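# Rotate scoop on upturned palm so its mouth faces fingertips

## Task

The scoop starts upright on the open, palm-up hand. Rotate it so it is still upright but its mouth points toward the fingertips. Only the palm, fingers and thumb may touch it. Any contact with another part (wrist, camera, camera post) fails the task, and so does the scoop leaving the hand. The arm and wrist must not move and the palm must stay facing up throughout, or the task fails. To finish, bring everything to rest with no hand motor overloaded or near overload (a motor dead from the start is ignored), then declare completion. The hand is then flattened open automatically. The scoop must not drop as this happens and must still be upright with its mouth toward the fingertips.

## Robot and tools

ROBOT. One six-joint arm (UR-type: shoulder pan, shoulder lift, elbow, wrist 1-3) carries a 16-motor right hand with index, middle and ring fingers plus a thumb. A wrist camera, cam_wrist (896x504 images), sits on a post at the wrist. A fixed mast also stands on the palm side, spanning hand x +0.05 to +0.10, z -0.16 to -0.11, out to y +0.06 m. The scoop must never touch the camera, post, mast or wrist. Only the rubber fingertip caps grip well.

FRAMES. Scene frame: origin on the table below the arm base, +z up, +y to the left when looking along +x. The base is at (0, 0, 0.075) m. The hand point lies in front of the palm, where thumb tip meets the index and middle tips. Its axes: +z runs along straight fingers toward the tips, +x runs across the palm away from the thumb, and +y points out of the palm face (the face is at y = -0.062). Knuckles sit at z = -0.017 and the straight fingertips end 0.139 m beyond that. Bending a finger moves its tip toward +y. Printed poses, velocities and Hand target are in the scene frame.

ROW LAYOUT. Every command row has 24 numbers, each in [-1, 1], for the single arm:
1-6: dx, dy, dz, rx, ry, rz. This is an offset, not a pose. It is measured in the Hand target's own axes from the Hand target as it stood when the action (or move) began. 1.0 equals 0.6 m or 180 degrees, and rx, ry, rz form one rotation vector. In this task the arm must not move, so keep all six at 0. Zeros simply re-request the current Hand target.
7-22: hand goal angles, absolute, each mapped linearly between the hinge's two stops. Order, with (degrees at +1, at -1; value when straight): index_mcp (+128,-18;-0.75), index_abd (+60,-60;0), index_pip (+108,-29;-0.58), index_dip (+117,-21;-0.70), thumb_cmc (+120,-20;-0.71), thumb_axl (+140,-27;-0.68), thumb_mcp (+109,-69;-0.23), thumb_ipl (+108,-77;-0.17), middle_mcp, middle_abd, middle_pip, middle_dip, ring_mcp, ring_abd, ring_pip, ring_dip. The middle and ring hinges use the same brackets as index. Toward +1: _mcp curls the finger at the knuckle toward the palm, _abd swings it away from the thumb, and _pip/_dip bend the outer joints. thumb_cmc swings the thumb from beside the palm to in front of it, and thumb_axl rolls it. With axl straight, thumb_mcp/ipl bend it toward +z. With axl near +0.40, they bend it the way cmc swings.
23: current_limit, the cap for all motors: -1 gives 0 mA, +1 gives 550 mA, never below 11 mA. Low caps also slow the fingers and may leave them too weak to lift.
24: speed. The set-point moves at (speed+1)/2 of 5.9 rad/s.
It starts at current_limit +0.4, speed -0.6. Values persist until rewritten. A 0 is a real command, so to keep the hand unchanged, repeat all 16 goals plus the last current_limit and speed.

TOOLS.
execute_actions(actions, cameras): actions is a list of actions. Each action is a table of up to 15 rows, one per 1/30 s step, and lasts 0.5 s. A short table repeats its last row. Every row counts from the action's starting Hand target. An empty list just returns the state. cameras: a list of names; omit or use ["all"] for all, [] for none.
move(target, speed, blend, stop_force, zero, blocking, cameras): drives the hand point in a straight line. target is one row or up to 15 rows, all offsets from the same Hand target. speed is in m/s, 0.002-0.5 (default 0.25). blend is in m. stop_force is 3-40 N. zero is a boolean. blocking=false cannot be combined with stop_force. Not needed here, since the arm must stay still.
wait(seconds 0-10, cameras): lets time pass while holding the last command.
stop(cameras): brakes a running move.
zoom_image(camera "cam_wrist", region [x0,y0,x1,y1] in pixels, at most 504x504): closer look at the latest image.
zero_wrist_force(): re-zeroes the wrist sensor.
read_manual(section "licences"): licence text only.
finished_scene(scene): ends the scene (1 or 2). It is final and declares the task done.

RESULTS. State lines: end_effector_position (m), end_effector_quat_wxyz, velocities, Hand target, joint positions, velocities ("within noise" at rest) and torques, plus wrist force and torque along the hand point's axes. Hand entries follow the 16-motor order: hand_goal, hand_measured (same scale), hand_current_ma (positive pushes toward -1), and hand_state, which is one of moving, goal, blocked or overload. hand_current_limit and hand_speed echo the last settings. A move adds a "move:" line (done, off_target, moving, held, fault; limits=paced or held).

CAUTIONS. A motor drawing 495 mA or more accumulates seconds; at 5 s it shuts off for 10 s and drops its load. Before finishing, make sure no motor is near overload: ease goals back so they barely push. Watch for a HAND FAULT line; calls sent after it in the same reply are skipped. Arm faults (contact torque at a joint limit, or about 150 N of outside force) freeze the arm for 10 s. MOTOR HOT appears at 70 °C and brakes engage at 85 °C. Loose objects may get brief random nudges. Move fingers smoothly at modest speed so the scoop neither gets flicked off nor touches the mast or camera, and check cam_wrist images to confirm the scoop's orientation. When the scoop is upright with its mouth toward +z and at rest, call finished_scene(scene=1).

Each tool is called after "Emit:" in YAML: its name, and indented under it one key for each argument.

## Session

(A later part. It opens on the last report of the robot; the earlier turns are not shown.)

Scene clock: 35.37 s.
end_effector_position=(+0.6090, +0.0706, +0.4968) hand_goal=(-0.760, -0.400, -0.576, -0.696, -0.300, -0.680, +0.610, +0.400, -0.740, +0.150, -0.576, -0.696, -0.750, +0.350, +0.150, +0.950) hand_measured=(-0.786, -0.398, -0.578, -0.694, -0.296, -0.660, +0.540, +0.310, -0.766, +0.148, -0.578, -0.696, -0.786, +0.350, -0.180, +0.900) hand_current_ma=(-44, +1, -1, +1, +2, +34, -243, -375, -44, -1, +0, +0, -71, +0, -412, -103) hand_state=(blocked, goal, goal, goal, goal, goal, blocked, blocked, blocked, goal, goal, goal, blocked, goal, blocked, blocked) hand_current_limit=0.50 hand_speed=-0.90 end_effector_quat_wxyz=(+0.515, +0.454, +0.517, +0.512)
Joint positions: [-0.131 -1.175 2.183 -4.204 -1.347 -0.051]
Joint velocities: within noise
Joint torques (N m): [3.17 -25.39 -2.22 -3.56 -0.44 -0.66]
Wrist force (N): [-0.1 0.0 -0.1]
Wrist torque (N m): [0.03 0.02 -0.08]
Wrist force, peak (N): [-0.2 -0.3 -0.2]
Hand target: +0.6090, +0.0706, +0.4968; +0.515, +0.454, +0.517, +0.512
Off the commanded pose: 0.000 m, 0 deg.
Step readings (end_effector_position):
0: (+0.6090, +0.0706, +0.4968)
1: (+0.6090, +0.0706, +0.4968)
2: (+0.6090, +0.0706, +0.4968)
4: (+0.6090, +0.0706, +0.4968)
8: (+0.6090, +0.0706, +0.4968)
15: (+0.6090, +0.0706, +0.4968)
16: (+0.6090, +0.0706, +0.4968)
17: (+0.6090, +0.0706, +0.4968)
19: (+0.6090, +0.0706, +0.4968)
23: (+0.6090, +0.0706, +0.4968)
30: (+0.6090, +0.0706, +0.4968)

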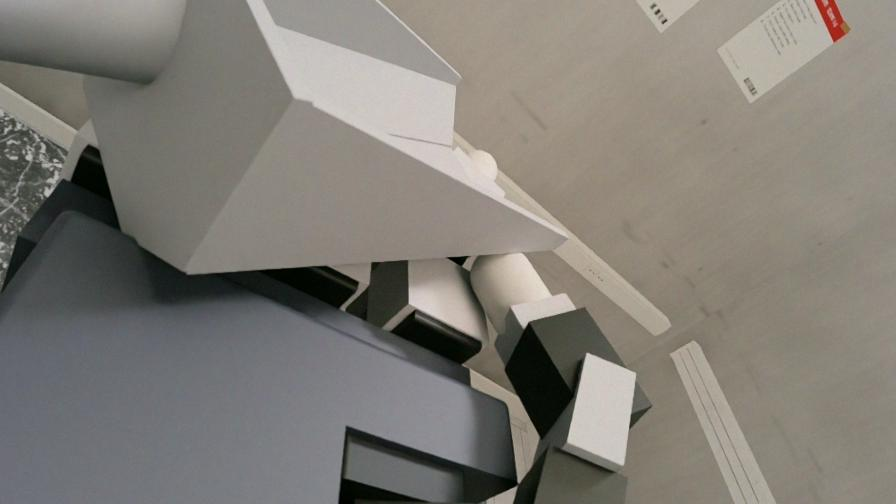

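Emit:
execute_actions:
  actions:
    - [[0,0,0,0,0,0,-0.76,-0.4,-0.576,-0.696,-0.3,-0.68,0.4,-0.16,-0.74,0.15,-0.576,-0.696,-0.75,0.35,-0.15,0.9,0.4,-0.85]]
    - [[0,0,0,0,0,0,-0.76,-0.4,-0.576,-0.696,-0.0,-0.68,0.4,-0.16,-0.74,0.15,-0.576,-0.696,-0.75,0.35,-0.15,0.9,0.4,-0.85]]
    - [[0,0,0,0,0,0,-0.76,-0.4,-0.576,-0.696,-0.0,-0.68,0.6,-0.16,-0.74,0.15,-0.576,-0.696,-0.75,0.35,-0.15,0.9,0.4,-0.9]]

Scene clock: 38.40 s.
end_effector_position=(+0.6090, +0.0706, +0.4968) hand_goal=(-0.760, -0.400, -0.576, -0.696, +0.000, -0.680, +0.600, -0.160, -0.740, +0.150, -0.576, -0.696, -0.750, +0.350, -0.150, +0.900) hand_measured=(-0.786, -0.398, -0.578, -0.694, -0.012, -0.682, +0.602, -0.154, -0.766, +0.148, -0.578, -0.696, -0.786, +0.350, -0.178, +0.882) hand_current_ma=(-44, +1, -1, +1, -14, -2, +2, +6, -44, -1, +0, +0, -71, +0, -43, -25) hand_state=(blocked, goal, goal, goal, goal, goal, goal, goal, blocked, goal, goal, goal, blocked, goal, blocked, goal) hand_current_limit=0.40 hand_speed=-0.90 end_effector_quat_wxyz=(+0.515, +0.454, +0.517, +0.512)
Joint positions: [-0.131 -1.175 2.183 -4.204 -1.347 -0.051]
Joint velocities: within noise
Joint torques (N m): [2.9 -25.75 -1.68 -3.57 -0.52 -0.67]
Wrist force (N): [-0.1 -0.2 0.0]
Wrist torque (N m): [0.00 0.02 -0.09]
Wrist force, peak (N): [0.0 -0.2 -0.3]
Hand target: +0.6090, +0.0706, +0.4968; +0.515, +0.454, +0.517, +0.512
Off the commanded pose: 0.000 m, 0 deg.
Step readings (end_effector_position):
0: (+0.6090, +0.0706, +0.4968)
1: (+0.6090, +0.0706, +0.4968)
2: (+0.6090, +0.0706, +0.4968)
4: (+0.6090, +0.0706, +0.4968)
8: (+0.6090, +0.0706, +0.4968)
15: (+0.6090, +0.0706, +0.4968)
16: (+0.6090, +0.0706, +0.4968)
17: (+0.6090, +0.0706, +0.4968)
19: (+0.6090, +0.0706, +0.4968)
23: (+0.6090, +0.0706, +0.4968)
30: (+0.6090, +0.0706, +0.4968)
31: (+0.6090, +0.0706, +0.4968)
32: (+0.6090, +0.0706, +0.4968)
34: (+0.6090, +0.0706, +0.4968)
38: (+0.6090, +0.0706, +0.4968)
45: (+0.6090, +0.0706, +0.4968)

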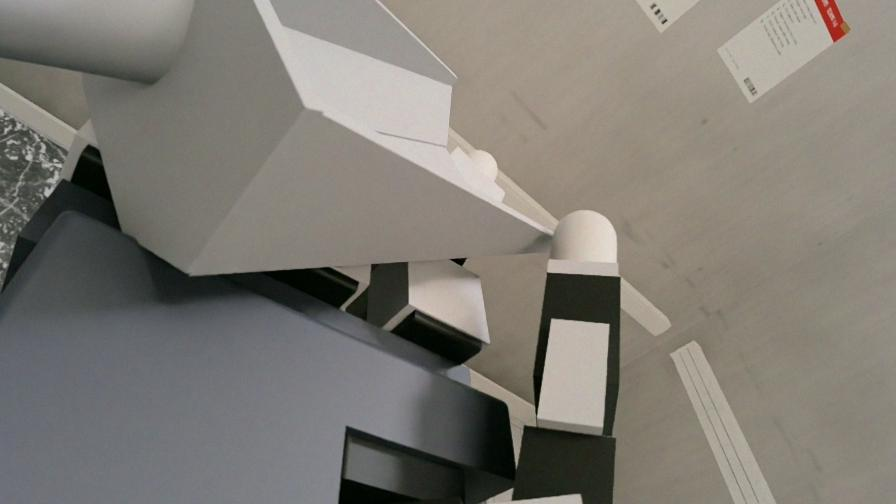

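Emit:
execute_actions:
  actions:
    - [[0,0,0,0,0,0,-0.76,-0.4,-0.576,-0.696,-0.0,-0.68,0.75,-0.1,-0.74,0.15,-0.576,-0.696,-0.75,0.35,0,0.95,0.4,-0.9]]
    - [[0,0,0,0,0,0,-0.76,-0.4,-0.576,-0.696,-0.0,-0.68,0.85,0,-0.74,0.15,-0.576,-0.696,-0.75,0.35,0,0.95,0.4,-0.9]]
    - [[0,0,0,0,0,0,-0.76,-0.4,-0.576,-0.696,-0.0,-0.68,0.85,0.2,-0.74,0.15,-0.576,-0.696,-0.75,0.35,0,0.95,0.4,-0.9]]

Scene clock: 40.27 s.
end_effector_position=(+0.6090, +0.0706, +0.4968) hand_goal=(-0.760, -0.400, -0.576, -0.696, +0.000, -0.680, +0.850, +0.200, -0.740, +0.150, -0.576, -0.696, -0.750, +0.350, +0.000, +0.950) hand_measured=(-0.786, -0.398, -0.578, -0.694, -0.012, -0.684, +0.614, -0.128, -0.770, +0.148, -0.578, -0.696, -0.786, +0.350, -0.170, +0.886) hand_current_ma=(-44, +1, -1, +1, -14, -4, -385, -385, -55, -1, +0, +0, -71, +0, -385, -146) hand_state=(blocked, goal, goal, goal, goal, goal, blocked, blocked, blocked, goal, goal, goal, blocked, goal, blocked, blocked) hand_current_limit=0.40 hand_speed=-0.90 end_effector_quat_wxyz=(+0.515, +0.454, +0.517, +0.512)
Joint positions: [-0.131 -1.175 2.183 -4.204 -1.347 -0.051]
Joint velocities: within noise
Joint torques (N m): [3.76 -25.16 -2.14 -3.48 -0.64 -0.58]
Wrist force (N): [0.1 0.0 -0.1]
Wrist torque (N m): [0.03 0.00 -0.08]
Wrist force, peak (N): [0.3 -0.2 0.1]
Hand target: +0.6090, +0.0706, +0.4968; +0.515, +0.454, +0.517, +0.512
Off the commanded pose: 0.000 m, 0 deg.
Step readings (end_effector_position):
0: (+0.6090, +0.0706, +0.4968)
1: (+0.6090, +0.0706, +0.4968)
2: (+0.6090, +0.0706, +0.4968)
4: (+0.6090, +0.0706, +0.4968)
8: (+0.6090, +0.0706, +0.4968)
15: (+0.6090, +0.0706, +0.4968)
16: (+0.6090, +0.0706, +0.4968)
17: (+0.6090, +0.0706, +0.4968)
19: (+0.6090, +0.0706, +0.4968)
23: (+0.6090, +0.0706, +0.4968)
30: (+0.6090, +0.0706, +0.4968)
31: (+0.6090, +0.0706, +0.4968)
32: (+0.6090, +0.0706, +0.4968)
34: (+0.6090, +0.0706, +0.4968)
38: (+0.6090, +0.0706, +0.4968)
45: (+0.6090, +0.0706, +0.4968)

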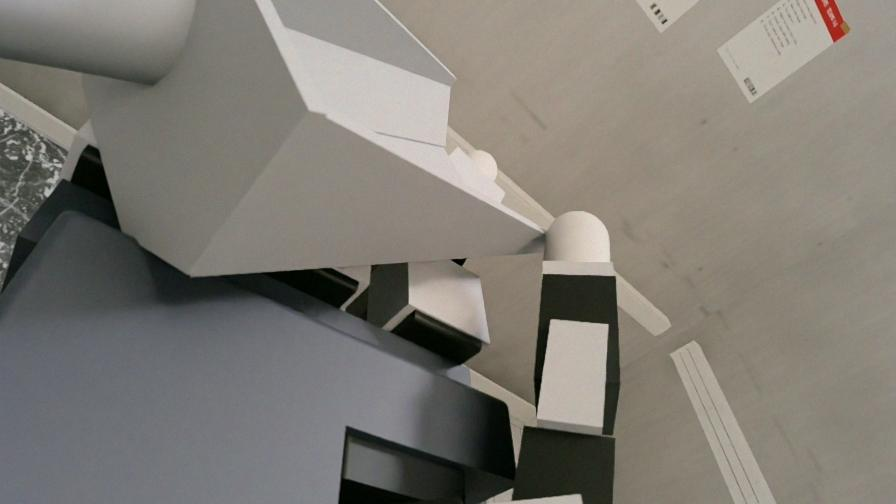

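Emit:
execute_actions:
  actions:
    - [[0,0,0,0,0,0,-0.76,-0.4,-0.576,-0.696,-0.0,-0.68,0.25,-0.17,-0.74,0.15,-0.576,-0.696,-0.75,0.35,-0.4,0.6,0.4,-0.8]]
    - [[0,0,0,0,0,0,-0.76,-0.4,-0.576,-0.696,0.2,-0.68,0.1,-0.17,-0.74,0.15,-0.576,-0.696,-0.75,0.35,-0.576,-0.696,0.4,-0.75]]
    - [[0,0,0,0,0,0,-0.76,-0.4,-0.576,-0.696,0.25,-0.68,0.1,-0.17,-0.74,0.15,-0.576,-0.696,-0.75,0.35,-0.576,-0.696,0.4,-0.7]]
    - [[0,0,0,0,0,0,-0.76,-0.4,-0.576,-0.696,0.25,-0.68,0.4,-0.17,-0.74,0.15,-0.576,-0.696,-0.75,0.35,-0.576,-0.696,0.4,-0.85]]

Scene clock: 44.73 s.
end_effector_position=(+0.6090, +0.0706, +0.4968) hand_goal=(-0.760, -0.400, -0.576, -0.696, +0.250, -0.680, +0.400, -0.170, -0.740, +0.150, -0.576, -0.696, -0.750, +0.350, -0.576, -0.696) hand_measured=(-0.786, -0.398, -0.578, -0.694, +0.240, -0.684, +0.402, -0.166, -0.768, +0.148, -0.578, -0.696, -0.772, +0.350, -0.576, -0.694) hand_current_ma=(-44, +1, -1, +1, -11, -4, +2, +4, -50, -1, +0, +0, -36, +0, +0, +1) hand_state=(blocked, goal, goal, goal, goal, goal, goal, goal, blocked, goal, goal, goal, blocked, goal, goal, goal) hand_current_limit=0.40 hand_speed=-0.85 end_effector_quat_wxyz=(+0.515, +0.454, +0.517, +0.512)
Joint positions: [-0.131 -1.175 2.183 -4.204 -1.347 -0.051]
Joint velocities: within noise
Joint torques (N m): [2.92 -25.65 -1.34 -3.44 -0.58 -0.48]
Wrist force (N): [0.0 0.0 -0.2]
Wrist torque (N m): [0.03 0.02 -0.09]
Wrist force, peak (N): [0.1 0.0 -0.4]
Hand target: +0.6090, +0.0706, +0.4968; +0.515, +0.454, +0.517, +0.512
Off the commanded pose: 0.000 m, 0 deg.
Step readings (end_effector_position):
0: (+0.6090, +0.0706, +0.4968)
1: (+0.6090, +0.0706, +0.4968)
2: (+0.6090, +0.0706, +0.4968)
4: (+0.6090, +0.0706, +0.4968)
8: (+0.6090, +0.0706, +0.4968)
15: (+0.6090, +0.0706, +0.4968)
16: (+0.6090, +0.0706, +0.4968)
17: (+0.6090, +0.0706, +0.4968)
19: (+0.6090, +0.0706, +0.4968)
23: (+0.6090, +0.0706, +0.4968)
30: (+0.6090, +0.0706, +0.4968)
31: (+0.6090, +0.0706, +0.4968)
32: (+0.6090, +0.0706, +0.4968)
34: (+0.6090, +0.0706, +0.4968)
38: (+0.6090, +0.0706, +0.4968)
45: (+0.6090, +0.0706, +0.4968)
46: (+0.6090, +0.0706, +0.4968)
47: (+0.6090, +0.0706, +0.4968)
49: (+0.6090, +0.0706, +0.4968)
53: (+0.6090, +0.0706, +0.4968)
60: (+0.6090, +0.0706, +0.4968)

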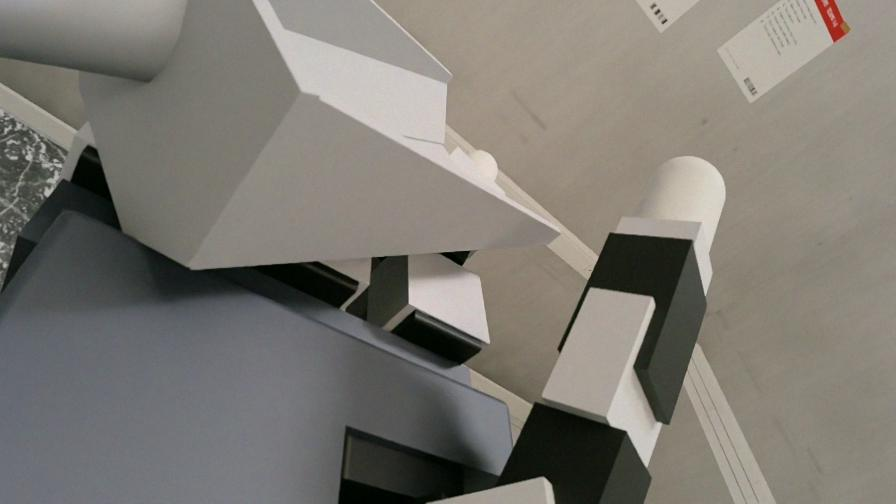

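Emit:
execute_actions:
  actions:
    - [[0,0,0,0,0,0,-0.76,-0.4,-0.576,-0.696,0.25,-0.68,-0.2,0.4,-0.74,0.15,-0.576,-0.696,-0.75,0.35,-0.576,-0.696,0.4,-0.65]]
    - [[0,0,0,0,0,0,-0.76,-0.4,-0.576,-0.696,0.25,-0.68,-0.2,0.85,-0.74,0.15,-0.576,-0.696,-0.75,0.35,-0.576,-0.696,0.4,-0.65]]
    - [[0,0,0,0,0,0,-0.76,-0.4,-0.576,-0.696,0.5,-0.68,-0.1,0.95,-0.74,0.15,-0.576,-0.696,-0.75,0.35,-0.576,-0.696,0.4,-0.75]]

Scene clock: 47.53 s.
end_effector_position=(+0.6090, +0.0706, +0.4968) hand_goal=(-0.760, -0.400, -0.576, -0.696, +0.500, -0.680, -0.100, +0.950, -0.740, +0.150, -0.576, -0.696, -0.750, +0.350, -0.576, -0.696) hand_measured=(-0.786, -0.398, -0.578, -0.694, +0.496, -0.682, -0.100, +0.950, -0.768, +0.148, -0.578, -0.696, -0.772, +0.350, -0.576, -0.694) hand_current_ma=(-44, +1, -1, +1, -3, -2, +0, +0, -50, -1, +0, +0, -36, +0, +0, +1) hand_state=(blocked, goal, goal, goal, goal, goal, goal, goal, blocked, goal, goal, goal, blocked, goal, goal, goal) hand_current_limit=0.40 hand_speed=-0.75 end_effector_quat_wxyz=(+0.515, +0.454, +0.517, +0.512)
Joint positions: [-0.131 -1.175 2.183 -4.204 -1.347 -0.051]
Joint velocities: within noise
Joint torques (N m): [3.05 -24.81 -1.62 -3.39 -0.55 -0.38]
Wrist force (N): [0.0 -0.1 0.0]
Wrist torque (N m): [0.00 0.01 -0.11]
Wrist force, peak (N): [0.0 -0.3 -0.2]
Hand target: +0.6090, +0.0706, +0.4968; +0.515, +0.454, +0.517, +0.512
Off the commanded pose: 0.000 m, 0 deg.
Step readings (end_effector_position):
0: (+0.6090, +0.0706, +0.4968)
1: (+0.6090, +0.0706, +0.4968)
2: (+0.6090, +0.0706, +0.4968)
4: (+0.6090, +0.0706, +0.4968)
8: (+0.6090, +0.0706, +0.4968)
15: (+0.6090, +0.0706, +0.4968)
16: (+0.6090, +0.0706, +0.4968)
17: (+0.6090, +0.0706, +0.4968)
19: (+0.6090, +0.0706, +0.4968)
23: (+0.6090, +0.0706, +0.4968)
30: (+0.6090, +0.0706, +0.4968)
31: (+0.6090, +0.0706, +0.4968)
32: (+0.6090, +0.0706, +0.4968)
34: (+0.6090, +0.0706, +0.4968)
38: (+0.6090, +0.0706, +0.4968)
45: (+0.6090, +0.0706, +0.4968)

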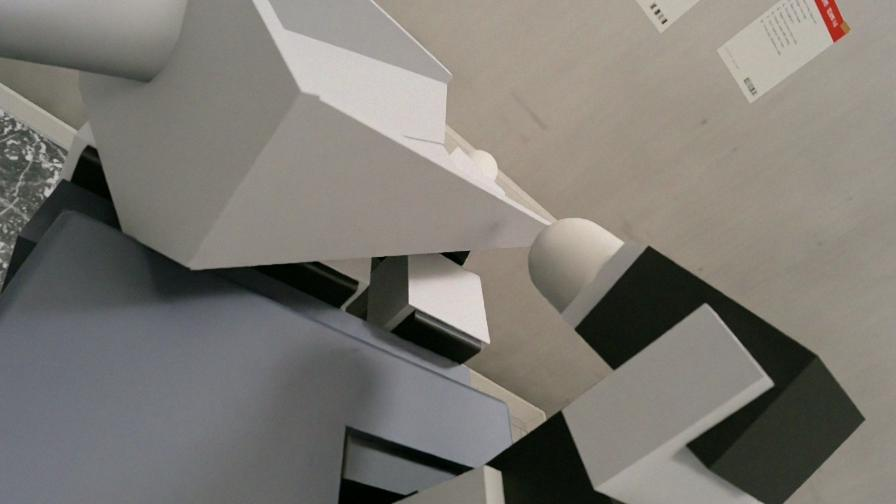

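Emit:
execute_actions:
  actions:
    - [[0,0,0,0,0,0,-0.76,-0.4,-0.576,-0.696,0.5,-0.68,0.11,0.95,-0.74,0.15,-0.576,-0.696,-0.75,0.35,-0.576,-0.696,0.4,-0.85]]
    - [[0,0,0,0,0,0,-0.76,-0.4,-0.576,-0.696,0.5,-0.68,0.25,0.8,-0.74,0.15,-0.576,-0.696,-0.75,0.35,-0.576,-0.696,0.4,-0.9]]
    - [[0,0,0,0,0,0,-0.76,-0.4,-0.576,-0.696,0.5,-0.68,0.35,0.65,-0.74,0.15,-0.576,-0.696,-0.75,0.35,-0.576,-0.696,0.4,-0.9]]

Scene clock: 50.03 s.
end_effector_position=(+0.6090, +0.0706, +0.4968) hand_goal=(-0.760, -0.400, -0.576, -0.696, +0.500, -0.680, +0.350, +0.650, -0.740, +0.150, -0.576, -0.696, -0.750, +0.350, -0.576, -0.696) hand_measured=(-0.786, -0.398, -0.578, -0.694, +0.496, -0.682, +0.352, +0.656, -0.768, +0.148, -0.578, -0.696, -0.772, +0.350, -0.576, -0.694) hand_current_ma=(-44, +1, -1, +1, -3, -2, +1, +6, -50, -1, +0, +0, -32, +0, +0, +1) hand_state=(blocked, goal, goal, goal, goal, goal, goal, goal, blocked, goal, goal, goal, blocked, goal, goal, goal) hand_current_limit=0.40 hand_speed=-0.90 end_effector_quat_wxyz=(+0.515, +0.454, +0.517, +0.512)
Joint positions: [-0.131 -1.175 2.183 -4.204 -1.347 -0.051]
Joint velocities: within noise
Joint torques (N m): [3.41 -24.7 -1.33 -3.27 -0.6 -0.22]
Wrist force (N): [0.0 0.1 0.0]
Wrist torque (N m): [0.03 0.00 -0.10]
Wrist force, peak (N): [-0.2 -0.2 -0.4]
Hand target: +0.6090, +0.0706, +0.4968; +0.515, +0.454, +0.517, +0.512
Off the commanded pose: 0.000 m, 0 deg.
Step readings (end_effector_position):
0: (+0.6090, +0.0706, +0.4968)
1: (+0.6090, +0.0706, +0.4968)
2: (+0.6090, +0.0706, +0.4968)
4: (+0.6090, +0.0706, +0.4968)
8: (+0.6090, +0.0706, +0.4968)
15: (+0.6090, +0.0706, +0.4968)
16: (+0.6090, +0.0706, +0.4968)
17: (+0.6090, +0.0706, +0.4968)
19: (+0.6090, +0.0706, +0.4968)
23: (+0.6090, +0.0706, +0.4968)
30: (+0.6090, +0.0706, +0.4968)
31: (+0.6090, +0.0706, +0.4968)
32: (+0.6090, +0.0706, +0.4968)
34: (+0.6090, +0.0706, +0.4968)
38: (+0.6090, +0.0706, +0.4968)
45: (+0.6090, +0.0706, +0.4968)

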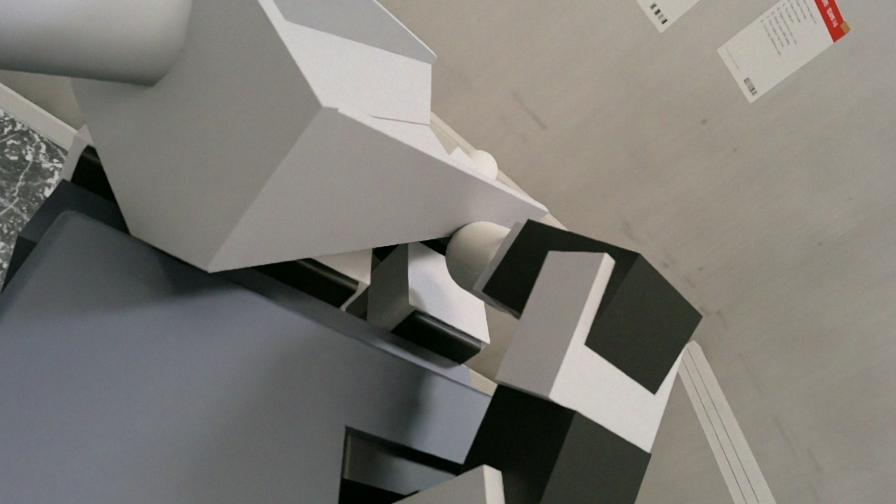

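Emit:
execute_actions:
  actions:
    - [[0,0,0,0,0,0,-0.76,-0.4,-0.576,-0.696,0.5,-0.68,0.46,0.48,-0.74,0.15,-0.576,-0.696,-0.75,0.35,-0.576,-0.696,0.4,-0.9]]
    - [[0,0,0,0,0,0,-0.76,-0.4,-0.576,-0.696,0.5,-0.68,0.6,0.25,-0.74,0.15,-0.576,-0.696,-0.75,0.35,-0.576,-0.696,0.4,-0.9]]
    - [[0,0,0,0,0,0,-0.76,-0.4,-0.576,-0.696,0.5,-0.68,0.6,0.25,-0.74,0.15,-0.576,-0.696,-0.75,0.35,-0.576,-0.696,0.4,-0.9]]

Scene clock: 52.63 s.
end_effector_position=(+0.6090, +0.0706, +0.4968) hand_goal=(-0.760, -0.400, -0.576, -0.696, +0.500, -0.680, +0.600, +0.250, -0.740, +0.150, -0.576, -0.696, -0.750, +0.350, -0.576, -0.696) hand_measured=(-0.786, -0.398, -0.578, -0.694, +0.498, -0.682, +0.606, +0.258, -0.768, +0.148, -0.578, -0.696, -0.772, +0.350, -0.576, -0.694) hand_current_ma=(-44, +1, -1, +1, -2, -1, +7, +10, -49, -1, +0, +0, -32, +0, +0, +1) hand_state=(blocked, goal, goal, goal, goal, goal, goal, goal, blocked, goal, goal, goal, blocked, goal, goal, goal) hand_current_limit=0.40 hand_speed=-0.90 end_effector_quat_wxyz=(+0.515, +0.454, +0.517, +0.512)
Joint positions: [-0.131 -1.175 2.183 -4.204 -1.347 -0.051]
Joint velocities: within noise
Joint torques (N m): [4.19 -25.06 -2.12 -3.17 -0.5 -0.16]
Wrist force (N): [0.2 0.1 -0.3]
Wrist torque (N m): [0.06 -0.01 -0.09]
Wrist force, peak (N): [-0.2 -0.4 0.0]
Hand target: +0.6090, +0.0706, +0.4968; +0.515, +0.454, +0.517, +0.512
Off the commanded pose: 0.000 m, 0 deg.
Step readings (end_effector_position):
0: (+0.6090, +0.0706, +0.4968)
1: (+0.6090, +0.0706, +0.4968)
2: (+0.6090, +0.0706, +0.4968)
4: (+0.6090, +0.0706, +0.4968)
8: (+0.6090, +0.0706, +0.4968)
15: (+0.6090, +0.0706, +0.4968)
16: (+0.6090, +0.0706, +0.4968)
17: (+0.6090, +0.0706, +0.4968)
19: (+0.6090, +0.0706, +0.4968)
23: (+0.6090, +0.0706, +0.4968)
30: (+0.6090, +0.0706, +0.4968)
31: (+0.6090, +0.0706, +0.4968)
32: (+0.6090, +0.0706, +0.4968)
34: (+0.6090, +0.0706, +0.4968)
38: (+0.6090, +0.0706, +0.4968)
45: (+0.6090, +0.0706, +0.4968)

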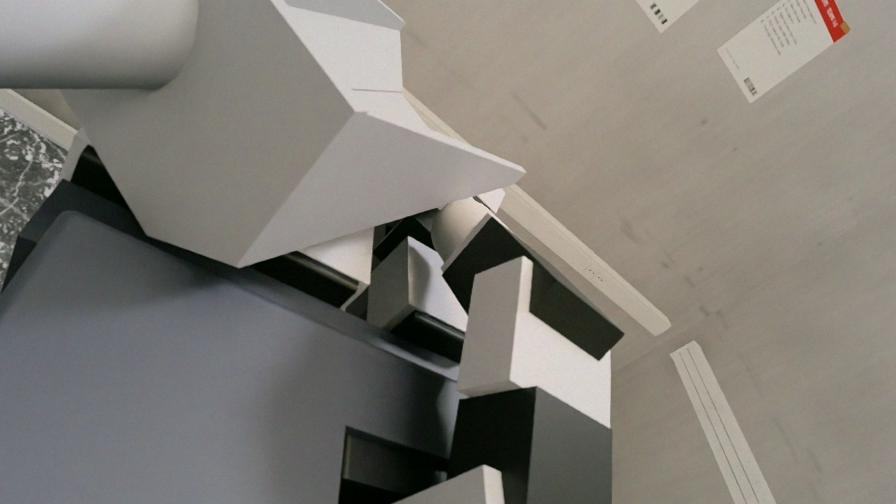

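Emit:
execute_actions:
  actions:
    - [[0,0,0,0,0,0,-0.76,-0.4,-0.576,-0.696,0.48,-0.68,0.72,0.08,-0.74,0.15,-0.576,-0.696,-0.75,0.35,-0.576,-0.696,0.4,-0.9]]
    - [[0,0,0,0,0,0,-0.76,-0.4,-0.576,-0.696,0.46,-0.68,0.8,-0.02,-0.74,0.15,-0.576,-0.696,-0.75,0.35,-0.576,-0.696,0.4,-0.9]]

Scene clock: 54.80 s.
end_effector_position=(+0.6090, +0.0706, +0.4968) hand_goal=(-0.760, -0.400, -0.576, -0.696, +0.460, -0.680, +0.800, -0.020, -0.740, +0.150, -0.576, -0.696, -0.750, +0.350, -0.576, -0.696) hand_measured=(-0.786, -0.398, -0.578, -0.694, +0.462, -0.680, +0.796, -0.018, -0.768, +0.148, -0.578, -0.696, -0.772, +0.350, -0.576, -0.694) hand_current_ma=(-44, +1, -1, +1, +1, +0, -3, +1, -49, -1, +0, +0, -32, +0, +0, +1) hand_state=(blocked, goal, goal, goal, goal, goal, goal, goal, blocked, goal, goal, goal, blocked, goal, goal, goal) hand_current_limit=0.40 hand_speed=-0.90 end_effector_quat_wxyz=(+0.515, +0.454, +0.517, +0.512)
Joint positions: [-0.131 -1.175 2.183 -4.204 -1.347 -0.051]
Joint velocities: within noise
Joint torques (N m): [3.26 -24.94 -2.35 -3.18 -0.5 -0.05]
Wrist force (N): [0.1 -0.1 0.1]
Wrist torque (N m): [0.02 0.00 -0.10]
Wrist force, peak (N): [0.2 -0.3 -0.2]
Hand target: +0.6090, +0.0706, +0.4968; +0.515, +0.454, +0.517, +0.512
Off the commanded pose: 0.000 m, 0 deg.
Step readings (end_effector_position):
0: (+0.6090, +0.0706, +0.4968)
1: (+0.6090, +0.0706, +0.4968)
2: (+0.6090, +0.0706, +0.4968)
4: (+0.6090, +0.0706, +0.4968)
8: (+0.6090, +0.0706, +0.4968)
15: (+0.6090, +0.0706, +0.4968)
16: (+0.6090, +0.0706, +0.4968)
17: (+0.6090, +0.0706, +0.4968)
19: (+0.6090, +0.0706, +0.4968)
23: (+0.6090, +0.0706, +0.4968)
30: (+0.6090, +0.0706, +0.4968)

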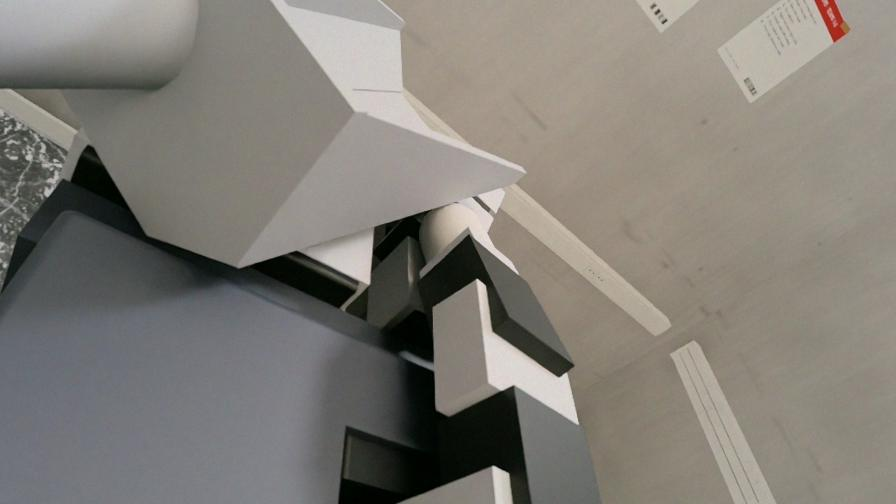

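Emit:
execute_actions:
  actions:
    - [[0,0,0,0,0,0,-0.76,-0.4,-0.576,-0.696,0.5,-0.68,0.2,0.5,-0.74,0.15,-0.576,-0.696,-0.75,0.35,-0.576,-0.696,0.4,-0.7]]
    - [[0,0,0,0,0,0,-0.76,-0.4,-0.576,-0.696,0.58,-0.68,-0.3,0.5,-0.74,0.15,-0.576,-0.696,-0.75,0.35,-0.576,-0.696,0.4,-0.65]]
    - [[0,0,0,0,0,0,-0.76,-0.4,-0.576,-0.696,0.58,-0.4,-0.4,0.4,-0.74,0.15,-0.576,-0.696,-0.75,0.35,-0.576,-0.696,0.4,-0.7]]
    - [[0,0,0,0,0,0,-0.76,-0.4,-0.576,-0.696,0.58,0.3,-0.4,0.4,-0.74,0.15,-0.576,-0.696,-0.75,0.35,-0.576,-0.696,0.4,-0.7]]

Scene clock: 58.37 s.
end_effector_position=(+0.6090, +0.0706, +0.4968) hand_goal=(-0.760, -0.400, -0.576, -0.696, +0.580, +0.300, -0.400, +0.400, -0.740, +0.150, -0.576, -0.696, -0.750, +0.350, -0.576, -0.696) hand_measured=(-0.786, -0.398, -0.578, -0.694, +0.580, +0.298, -0.398, +0.404, -0.768, +0.148, -0.578, -0.696, -0.772, +0.350, -0.576, -0.694) hand_current_ma=(-44, +1, -1, +1, +0, -2, +2, +5, -48, -1, +0, +0, -31, +0, +0, +1) hand_state=(blocked, goal, goal, goal, goal, goal, goal, goal, blocked, goal, goal, goal, blocked, goal, goal, goal) hand_current_limit=0.40 hand_speed=-0.70 end_effector_quat_wxyz=(+0.515, +0.454, +0.517, +0.512)
Joint positions: [-0.131 -1.175 2.183 -4.204 -1.347 -0.051]
Joint velocities: within noise
Joint torques (N m): [3.66 -24.7 -2.02 -3.12 -0.5 0.01]
Wrist force (N): [0.2 -0.2 0.0]
Wrist torque (N m): [-0.04 -0.02 -0.10]
Wrist force, peak (N): [-0.3 0.3 0.0]
Hand target: +0.6090, +0.0706, +0.4968; +0.515, +0.454, +0.517, +0.512
Off the commanded pose: 0.000 m, 0 deg.
Step readings (end_effector_position):
0: (+0.6090, +0.0706, +0.4968)
1: (+0.6090, +0.0706, +0.4968)
2: (+0.6090, +0.0706, +0.4968)
4: (+0.6090, +0.0706, +0.4968)
8: (+0.6090, +0.0706, +0.4968)
15: (+0.6090, +0.0706, +0.4968)
16: (+0.6090, +0.0706, +0.4968)
17: (+0.6090, +0.0706, +0.4968)
19: (+0.6090, +0.0706, +0.4968)
23: (+0.6090, +0.0706, +0.4968)
30: (+0.6090, +0.0706, +0.4968)
31: (+0.6090, +0.0706, +0.4968)
32: (+0.6090, +0.0706, +0.4968)
34: (+0.6090, +0.0706, +0.4968)
38: (+0.6090, +0.0706, +0.4968)
45: (+0.6090, +0.0706, +0.4968)
46: (+0.6090, +0.0706, +0.4968)
47: (+0.6090, +0.0706, +0.4968)
49: (+0.6090, +0.0706, +0.4968)
53: (+0.6090, +0.0706, +0.4968)
60: (+0.6090, +0.0706, +0.4968)

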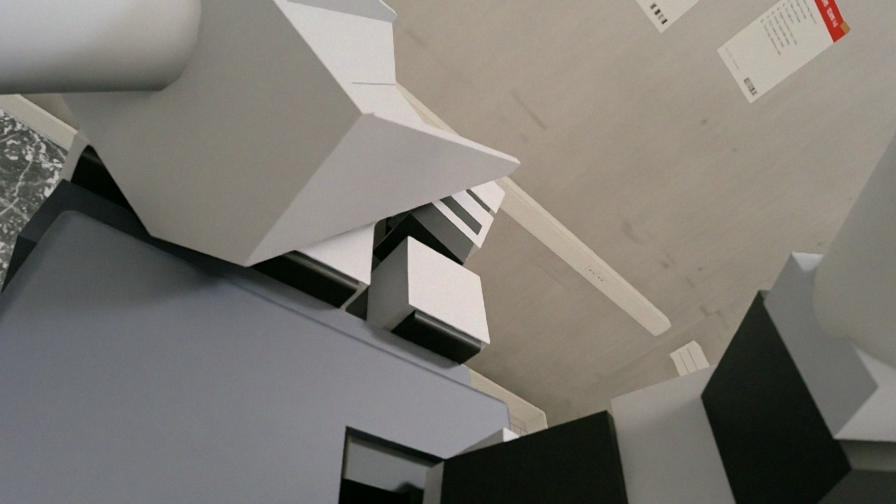

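Emit:
execute_actions:
  actions:
    - [[0,0,0,0,0,0,-0.76,-0.4,-0.576,-0.696,0.58,0.3,-0.3,0.8,-0.74,0.15,-0.576,-0.696,-0.75,0.35,-0.576,-0.696,0.4,-0.75]]
    - [[0,0,0,0,0,0,-0.76,-0.4,-0.576,-0.696,0.58,0.35,-0.1,0.9,-0.74,0.15,-0.576,-0.696,-0.75,0.35,-0.576,-0.696,0.4,-0.75]]
    - [[0,0,0,0,0,0,-0.76,-0.4,-0.576,-0.696,0.58,0.35,0.25,0.8,-0.74,0.15,-0.576,-0.696,-0.75,0.35,-0.576,-0.696,0.4,-0.8]]

Scene clock: 60.77 s.
end_effector_position=(+0.6090, +0.0706, +0.4968) hand_goal=(-0.760, -0.400, -0.576, -0.696, +0.580, +0.350, +0.250, +0.800, -0.740, +0.150, -0.576, -0.696, -0.750, +0.350, -0.576, -0.696) hand_measured=(-0.786, -0.398, -0.578, -0.694, +0.582, +0.348, +0.252, +0.804, -0.768, +0.148, -0.578, -0.696, -0.772, +0.350, -0.576, -0.694) hand_current_ma=(-44, +1, -1, +1, +2, -1, +2, +5, -48, -1, +0, +0, -31, +0, +0, +1) hand_state=(blocked, goal, goal, goal, goal, goal, goal, goal, blocked, goal, goal, goal, blocked, goal, goal, goal) hand_current_limit=0.40 hand_speed=-0.80 end_effector_quat_wxyz=(+0.515, +0.454, +0.517, +0.512)
Joint positions: [-0.131 -1.175 2.183 -4.204 -1.347 -0.051]
Joint velocities: within noise
Joint torques (N m): [3.3 -25.37 -1.93 -3.02 -0.62 0.1]
Wrist force (N): [0.2 0.2 0.0]
Wrist torque (N m): [0.02 -0.01 -0.12]
Wrist force, peak (N): [-0.1 0.0 -0.4]
Hand target: +0.6090, +0.0706, +0.4968; +0.515, +0.454, +0.517, +0.512
Off the commanded pose: 0.000 m, 0 deg.
Step readings (end_effector_position):
0: (+0.6090, +0.0706, +0.4968)
1: (+0.6090, +0.0706, +0.4968)
2: (+0.6090, +0.0706, +0.4968)
4: (+0.6090, +0.0706, +0.4968)
8: (+0.6090, +0.0706, +0.4968)
15: (+0.6090, +0.0706, +0.4968)
16: (+0.6090, +0.0706, +0.4968)
17: (+0.6090, +0.0706, +0.4968)
19: (+0.6090, +0.0706, +0.4968)
23: (+0.6090, +0.0706, +0.4968)
30: (+0.6090, +0.0706, +0.4968)
31: (+0.6090, +0.0706, +0.4968)
32: (+0.6090, +0.0706, +0.4968)
34: (+0.6090, +0.0706, +0.4968)
38: (+0.6090, +0.0706, +0.4968)
45: (+0.6090, +0.0706, +0.4968)

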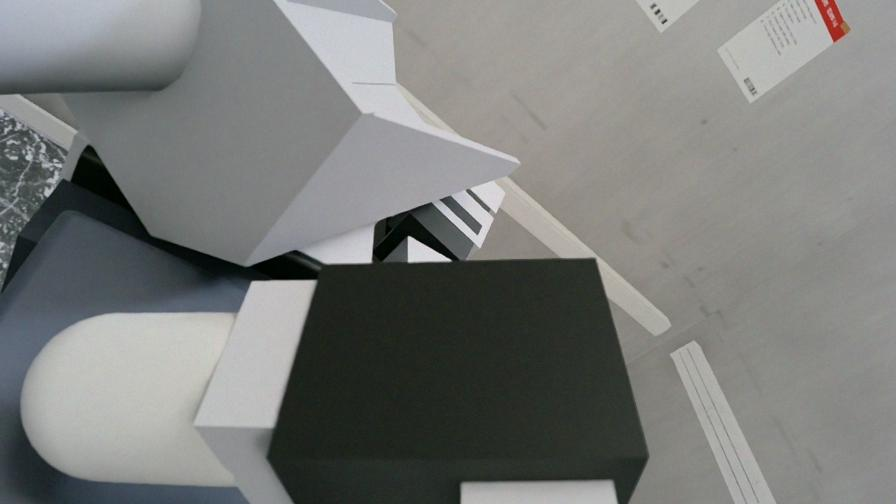

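Emit:
execute_actions:
  actions:
    - [[0,0,0,0,0,0,-0.76,-0.4,-0.576,-0.696,0.58,0.15,0.27,0.8,-0.74,0.15,-0.576,-0.696,-0.75,0.35,-0.576,-0.696,0.4,-0.85]]
    - [[0,0,0,0,0,0,-0.76,-0.4,-0.576,-0.696,0.58,0.0,0.27,0.8,-0.74,0.15,-0.576,-0.696,-0.75,0.35,-0.576,-0.696,0.4,-0.88]]

Emit:
execute_actions:
  actions:
    - [[0,0,0,0,0,0,-0.76,-0.4,-0.576,-0.696,0.58,-0.12,0.3,0.75,-0.74,0.15,-0.576,-0.696,-0.75,0.35,-0.576,-0.696,0.4,-0.9]]

Scene clock: 62.53 s.
end_effector_position=(+0.6090, +0.0706, +0.4968) hand_goal=(-0.760, -0.400, -0.576, -0.696, +0.580, +0.000, +0.270, +0.800, -0.740, +0.150, -0.576, -0.696, -0.750, +0.350, -0.576, -0.696) hand_measured=(-0.786, -0.398, -0.578, -0.694, +0.584, +0.008, +0.272, +0.804, -0.768, +0.148, -0.578, -0.696, -0.772, +0.350, -0.576, -0.694) hand_current_ma=(-44, +1, -1, +1, +2, +10, +2, +5, -48, -1, +0, +0, -31, +0, +0, +1) hand_state=(blocked, goal, goal, goal, goal, goal, goal, goal, blocked, goal, goal, goal, blocked, goal, goal, goal) hand_current_limit=0.40 hand_speed=-0.88 end_effector_quat_wxyz=(+0.515, +0.454, +0.517, +0.512)
Joint positions: [-0.131 -1.175 2.183 -4.204 -1.347 -0.051]
Joint velocities: within noise
Joint torques (N m): [3.31 -25.15 -2.45 -2.9 -0.74 0.14]
Wrist force (N): [0.0 0.0 0.0]
Wrist torque (N m): [0.00 0.01 -0.14]
Wrist force, peak (N): [0.1 -0.3 -0.1]
Hand target: +0.6090, +0.0706, +0.4968; +0.515, +0.454, +0.517, +0.512
Off the commanded pose: 0.000 m, 0 deg.
Step readings (end_effector_position):
0: (+0.6090, +0.0706, +0.4968)
1: (+0.6090, +0.0706, +0.4968)
2: (+0.6090, +0.0706, +0.4968)
4: (+0.6090, +0.0706, +0.4968)
8: (+0.6090, +0.0706, +0.4968)
15: (+0.6090, +0.0706, +0.4968)
16: (+0.6090, +0.0706, +0.4968)
17: (+0.6090, +0.0706, +0.4968)
19: (+0.6090, +0.0706, +0.4968)
23: (+0.6090, +0.0706, +0.4968)
30: (+0.6090, +0.0706, +0.4968)

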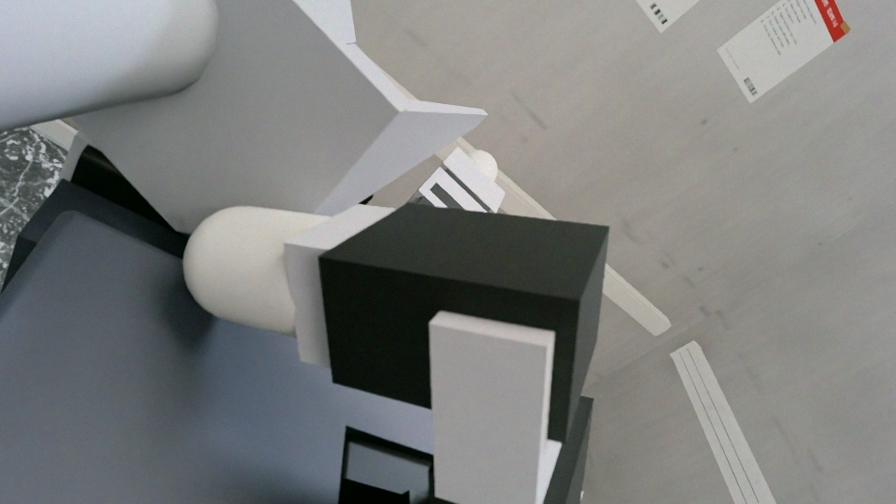

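Scene clock: 63.37 s.
end_effector_position=(+0.6090, +0.0706, +0.4968) hand_goal=(-0.760, -0.400, -0.576, -0.696, +0.580, -0.120, +0.300, +0.750, -0.740, +0.150, -0.576, -0.696, -0.750, +0.350, -0.576, -0.696) hand_measured=(-0.786, -0.398, -0.578, -0.694, +0.584, -0.112, +0.304, +0.758, -0.768, +0.148, -0.578, -0.696, -0.772, +0.350, -0.576, -0.694) hand_current_ma=(-44, +1, -1, +1, +2, +9, +5, +10, -48, -1, +0, +0, -31, +0, +0, +1) hand_state=(blocked, goal, goal, goal, goal, goal, goal, goal, blocked, goal, goal, goal, blocked, goal, goal, goal) hand_current_limit=0.40 hand_speed=-0.90 end_effector_quat_wxyz=(+0.515, +0.454, +0.517, +0.512)
Joint positions: [-0.131 -1.175 2.183 -4.204 -1.347 -0.051]
Joint velocities: within noise
Joint torques (N m): [3.27 -25.33 -1.89 -2.92 -0.63 0.23]
Wrist force (N): [0.1 0.1 -0.2]
Wrist torque (N m): [0.03 -0.01 -0.12]
Wrist force, peak (N): [0.2 -0.1 -0.3]
Hand target: +0.6090, +0.0706, +0.4968; +0.515, +0.454, +0.517, +0.512
Off the commanded pose: 0.000 m, 0 deg.
Step readings (end_effector_position):
0: (+0.6090, +0.0706, +0.4968)
1: (+0.6090, +0.0706, +0.4968)
2: (+0.6090, +0.0706, +0.4968)
4: (+0.6090, +0.0706, +0.4968)
8: (+0.6090, +0.0706, +0.4968)
15: (+0.6090, +0.0706, +0.4968)

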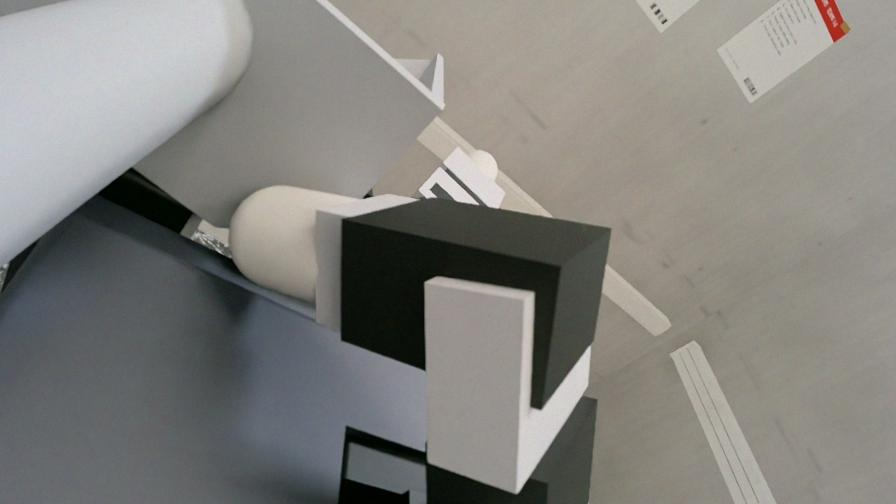

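Emit:
execute_actions:
  actions:
    - [[0,0,0,0,0,0,-0.76,-0.4,-0.576,-0.696,0.58,-0.2,0.34,0.7,-0.74,0.15,-0.576,-0.696,-0.75,0.35,-0.576,-0.696,0.4,-0.9]]

Scene clock: 66.83 s.
end_effector_position=(+0.6090, +0.0706, +0.4968) hand_goal=(-0.760, -0.400, -0.576, -0.696, +0.580, -0.200, +0.340, +0.700, -0.740, +0.150, -0.576, -0.696, -0.750, +0.350, -0.576, -0.696) hand_measured=(-0.786, -0.398, -0.578, -0.694, +0.584, -0.190, +0.342, +0.706, -0.768, +0.148, -0.578, -0.696, -0.772, +0.350, -0.576, -0.694) hand_current_ma=(-44, +1, -1, +1, +2, +12, +2, +6, -48, -1, -1, +0, -31, +0, +0, +1) hand_state=(blocked, goal, goal, goal, goal, goal, goal, goal, blocked, goal, goal, goal, blocked, goal, goal, goal) hand_current_limit=0.40 hand_speed=-0.90 end_effector_quat_wxyz=(+0.515, +0.454, +0.517, +0.512)
Joint positions: [-0.131 -1.175 2.183 -4.204 -1.347 -0.051]
Joint velocities: within noise
Joint torques (N m): [3.62 -25.24 -2.2 -2.81 -0.61 0.45]
Wrist force (N): [0.0 -0.2 0.0]
Wrist torque (N m): [-0.01 0.01 -0.14]
Wrist force, peak (N): [-0.2 0.3 0.3]
Hand target: +0.6090, +0.0706, +0.4968; +0.515, +0.454, +0.517, +0.512
Off the commanded pose: 0.000 m, 0 deg.
Step readings (end_effector_position):
0: (+0.6090, +0.0706, +0.4968)
1: (+0.6090, +0.0706, +0.4968)
2: (+0.6090, +0.0706, +0.4968)
4: (+0.6090, +0.0706, +0.4968)
8: (+0.6090, +0.0706, +0.4968)
15: (+0.6090, +0.0706, +0.4968)

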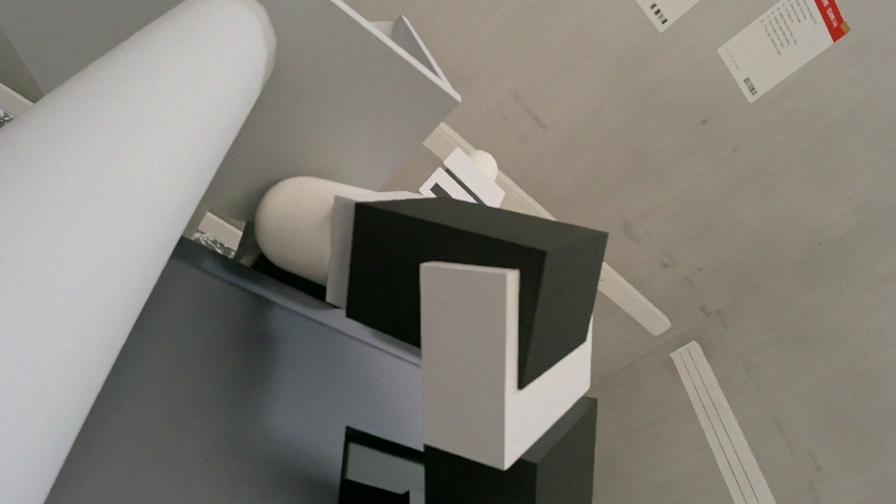

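Emit:
execute_actions:
  actions:
    - [[0,0,0,0,0,0,-0.76,-0.4,-0.576,-0.696,0.58,-0.28,0.36,0.68,-0.74,0.15,-0.576,-0.696,-0.75,0.35,-0.576,-0.696,0.4,-0.9]]
    - [[0,0,0,0,0,0,-0.76,-0.4,-0.576,-0.696,0.58,-0.34,0.40,0.65,-0.74,0.15,-0.576,-0.696,-0.75,0.35,-0.576,-0.696,0.4,-0.9]]

Emit:
zoom_image:
  camera: "cam_wrist"
  region: [0, 0, 504, 504]

Scene clock: 68.70 s.
end_effector_position=(+0.6090, +0.0706, +0.4968) hand_goal=(-0.760, -0.400, -0.576, -0.696, +0.580, -0.340, +0.400, +0.650, -0.740, +0.150, -0.576, -0.696, -0.750, +0.350, -0.576, -0.696) hand_measured=(-0.786, -0.398, -0.578, -0.694, +0.584, -0.330, +0.402, +0.656, -0.768, +0.148, -0.578, -0.696, -0.772, +0.350, -0.576, -0.694) hand_current_ma=(-44, +1, -1, +1, +2, +11, +2, +7, -48, -1, -1, +0, -31, +0, +0, +1) hand_state=(blocked, goal, goal, goal, goal, goal, goal, goal, blocked, goal, goal, goal, blocked, goal, goal, goal) hand_current_limit=0.40 hand_speed=-0.90 end_effector_quat_wxyz=(+0.515, +0.454, +0.517, +0.512)
Joint positions: [-0.131 -1.175 2.183 -4.204 -1.347 -0.051]
Joint velocities: within noise
Joint torques (N m): [3.22 -24.78 -3.03 -2.77 -0.77 0.36]
Wrist force (N): [0.0 0.0 0.1]
Wrist torque (N m): [0.03 0.01 -0.12]
Wrist force, peak (N): [0.2 -0.3 -0.1]
Hand target: +0.6090, +0.0706, +0.4968; +0.515, +0.454, +0.517, +0.512
Off the commanded pose: 0.000 m, 0 deg.
Step readings (end_effector_position):
0: (+0.6090, +0.0706, +0.4968)
1: (+0.6090, +0.0706, +0.4968)
2: (+0.6090, +0.0706, +0.4968)
4: (+0.6090, +0.0706, +0.4968)
8: (+0.6090, +0.0706, +0.4968)
15: (+0.6090, +0.0706, +0.4968)
16: (+0.6090, +0.0706, +0.4968)
17: (+0.6090, +0.0706, +0.4968)
19: (+0.6090, +0.0706, +0.4968)
23: (+0.6090, +0.0706, +0.4968)
30: (+0.6090, +0.0706, +0.4968)

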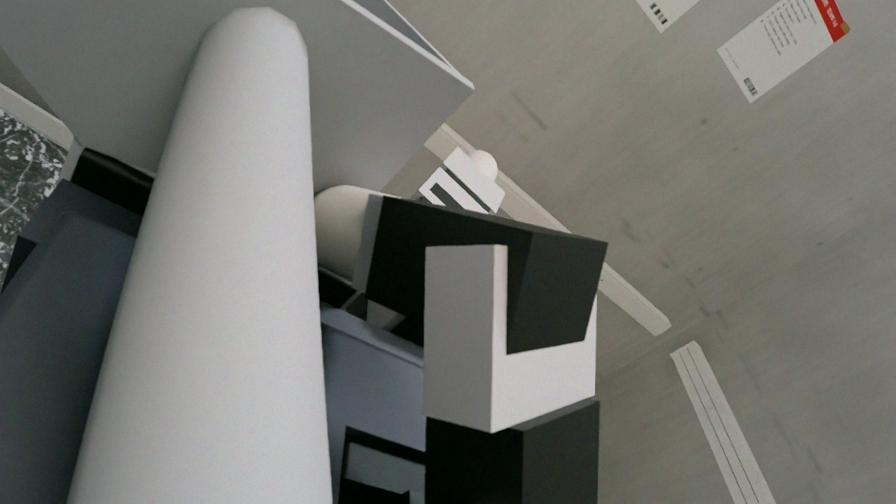

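Scaled by 1.000.

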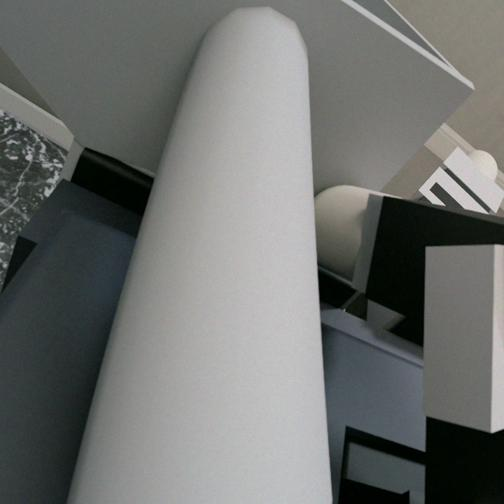

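Emit:
execute_actions:
  actions:
    - [[0,0,0,0,0,0,-0.85,-0.4,-0.576,-0.696,0.58,-0.34,0.40,0.65,-0.74,0.15,-0.576,-0.696,-0.84,0.35,-0.576,-0.696,0.4,-0.85]]
    - [[0,0,0,0,0,0,-0.85,0.0,-0.576,-0.696,0.58,-0.34,0.40,0.65,-0.74,0.15,-0.576,-0.696,-0.84,0.6,-0.576,-0.696,0.4,-0.8]]
    - [[0,0,0,0,0,0,-0.85,0.0,-0.576,-0.696,0.58,-0.34,0.40,0.65,-0.74,0.15,-0.576,-0.696,-0.74,0.6,-0.576,-0.696,0.4,-0.9]]
    - [[0,0,0,0,0,0,-0.85,0.0,-0.576,-0.696,0.58,-0.34,0.40,0.65,-0.85,0.15,-0.576,-0.696,-0.74,0.6,-0.576,-0.696,0.4,-0.85]]
    - [[0,0,0,0,0,0,-0.85,0.3,-0.576,-0.696,0.58,-0.34,0.40,0.65,-0.85,0.5,-0.576,-0.696,-0.74,0.6,-0.576,-0.696,0.4,-0.8]]
    - [[0,0,0,0,0,0,-0.75,0.3,-0.576,-0.696,0.58,-0.34,0.40,0.65,-0.74,0.5,-0.576,-0.696,-0.74,0.6,-0.576,-0.696,0.4,-0.9]]

Scene clock: 72.37 s.
end_effector_position=(+0.6090, +0.0706, +0.4968) hand_goal=(-0.750, +0.300, -0.576, -0.696, +0.580, -0.340, +0.400, +0.650, -0.740, +0.500, -0.576, -0.696, -0.740, +0.600, -0.576, -0.696) hand_measured=(-0.778, +0.298, -0.578, -0.694, +0.584, -0.336, +0.402, +0.656, -0.766, +0.498, -0.578, -0.696, -0.768, +0.596, -0.578, -0.694) hand_current_ma=(-47, -1, -1, +1, +2, +2, +2, +6, -45, -1, -1, +0, -50, -1, +0, +1) hand_state=(blocked, goal, goal, goal, goal, goal, goal, goal, blocked, goal, goal, goal, blocked, goal, goal, goal) hand_current_limit=0.40 hand_speed=-0.90 end_effector_quat_wxyz=(+0.515, +0.454, +0.517, +0.512)
Joint positions: [-0.131 -1.175 2.183 -4.204 -1.347 -0.051]
Joint velocities: within noise
Joint torques (N m): [2.97 -24.5 -2.32 -2.63 -0.71 0.6]
Wrist force (N): [0.2 0.1 -0.1]
Wrist torque (N m): [0.04 -0.01 -0.15]
Wrist force, peak (N): [-0.2 -0.2 -0.1]
Hand target: +0.6090, +0.0706, +0.4968; +0.515, +0.454, +0.517, +0.512
Off the commanded pose: 0.000 m, 0 deg.
Step readings (end_effector_position):
0: (+0.6090, +0.0706, +0.4968)
1: (+0.6090, +0.0706, +0.4968)
2: (+0.6090, +0.0706, +0.4968)
4: (+0.6090, +0.0706, +0.4968)
8: (+0.6090, +0.0706, +0.4968)
15: (+0.6090, +0.0706, +0.4968)
16: (+0.6090, +0.0706, +0.4968)
17: (+0.6090, +0.0706, +0.4968)
19: (+0.6090, +0.0706, +0.4968)
23: (+0.6090, +0.0706, +0.4968)
30: (+0.6090, +0.0706, +0.4968)
31: (+0.6090, +0.0706, +0.4968)
32: (+0.6090, +0.0706, +0.4968)
34: (+0.6090, +0.0706, +0.4968)
38: (+0.6090, +0.0706, +0.4968)
45: (+0.6090, +0.0706, +0.4968)
46: (+0.6090, +0.0706, +0.4968)
47: (+0.6090, +0.0706, +0.4968)
49: (+0.6090, +0.0706, +0.4968)
53: (+0.6090, +0.0706, +0.4968)
60: (+0.6090, +0.0706, +0.4968)
61: (+0.6090, +0.0706, +0.4968)
62: (+0.6090, +0.0706, +0.4968)
64: (+0.6090, +0.0706, +0.4968)
68: (+0.6090, +0.0706, +0.4968)
75: (+0.6090, +0.0706, +0.4968)
76: (+0.6090, +0.0706, +0.4968)
77: (+0.6090, +0.0706, +0.4968)
79: (+0.6090, +0.0706, +0.4968)
83: (+0.6090, +0.0706, +0.4968)
90: (+0.6090, +0.0706, +0.4968)

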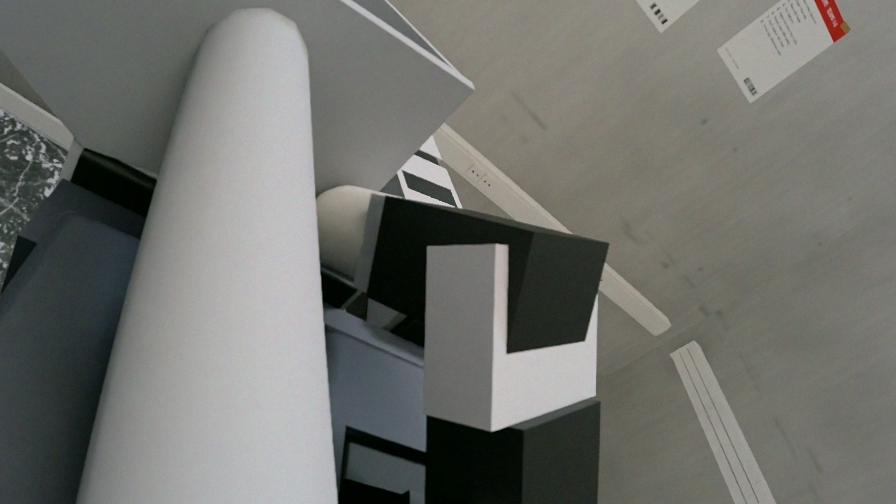

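Scoop undisturbed. Sweep right.

Emit:
execute_actions:
  actions:
    - [[0,0,0,0,0,0,-0.745,0.0,-0.576,-0.696,0.58,-0.34,0.40,0.65,-0.74,0.2,-0.576,-0.696,-0.74,0.3,-0.576,-0.696,0.4,-0.9]]
    - [[0,0,0,0,0,0,-0.745,-0.3,-0.576,-0.696,0.58,-0.34,0.40,0.65,-0.74,-0.1,-0.576,-0.696,-0.74,0.0,-0.576,-0.696,0.4,-0.9]]

Scene clock: 74.87 s.
end_effector_position=(+0.6090, +0.0706, +0.4968) hand_goal=(-0.746, -0.300, -0.576, -0.696, +0.580, -0.340, +0.400, +0.650, -0.740, -0.100, -0.576, -0.696, -0.740, +0.000, -0.576, -0.696) hand_measured=(-0.774, -0.296, -0.578, -0.694, +0.584, -0.336, +0.402, +0.656, -0.766, -0.096, -0.578, -0.696, -0.768, +0.004, -0.578, -0.694) hand_current_ma=(-47, +2, -1, +1, +2, +2, +2, +6, -45, +2, -1, +0, -47, +3, +0, +1) hand_state=(blocked, goal, goal, goal, goal, goal, goal, goal, blocked, goal, goal, goal, blocked, goal, goal, goal) hand_current_limit=0.40 hand_speed=-0.90 end_effector_quat_wxyz=(+0.515, +0.454, +0.517, +0.512)
Joint positions: [-0.131 -1.175 2.183 -4.204 -1.347 -0.051]
Joint velocities: within noise
Joint torques (N m): [3.27 -25.2 -1.82 -2.63 -0.82 0.4]
Wrist force (N): [-0.2 -0.1 0.0]
Wrist torque (N m): [0.01 0.03 -0.13]
Wrist force, peak (N): [-0.1 0.0 -0.4]
Hand target: +0.6090, +0.0706, +0.4968; +0.515, +0.454, +0.517, +0.512
Off the commanded pose: 0.000 m, 0 deg.
Step readings (end_effector_position):
0: (+0.6090, +0.0706, +0.4968)
1: (+0.6090, +0.0706, +0.4968)
2: (+0.6090, +0.0706, +0.4968)
4: (+0.6090, +0.0706, +0.4968)
8: (+0.6090, +0.0706, +0.4968)
15: (+0.6090, +0.0706, +0.4968)
16: (+0.6090, +0.0706, +0.4968)
17: (+0.6090, +0.0706, +0.4968)
19: (+0.6090, +0.0706, +0.4968)
23: (+0.6090, +0.0706, +0.4968)
30: (+0.6090, +0.0706, +0.4968)

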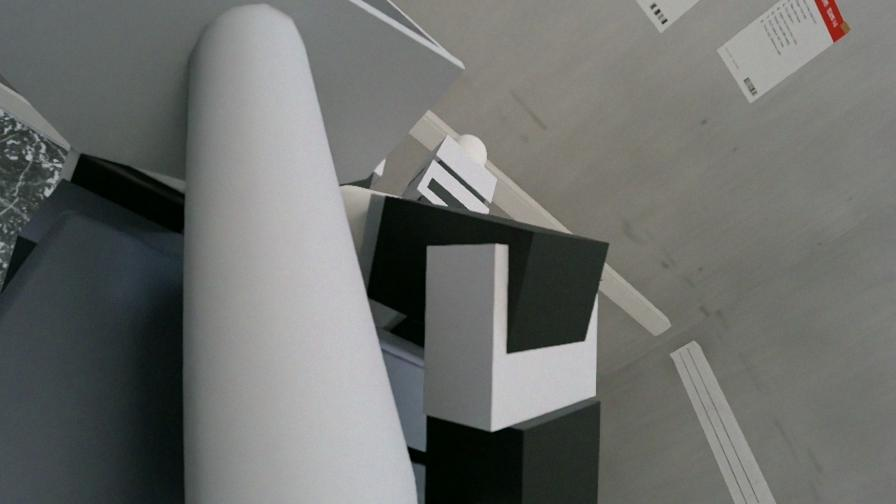

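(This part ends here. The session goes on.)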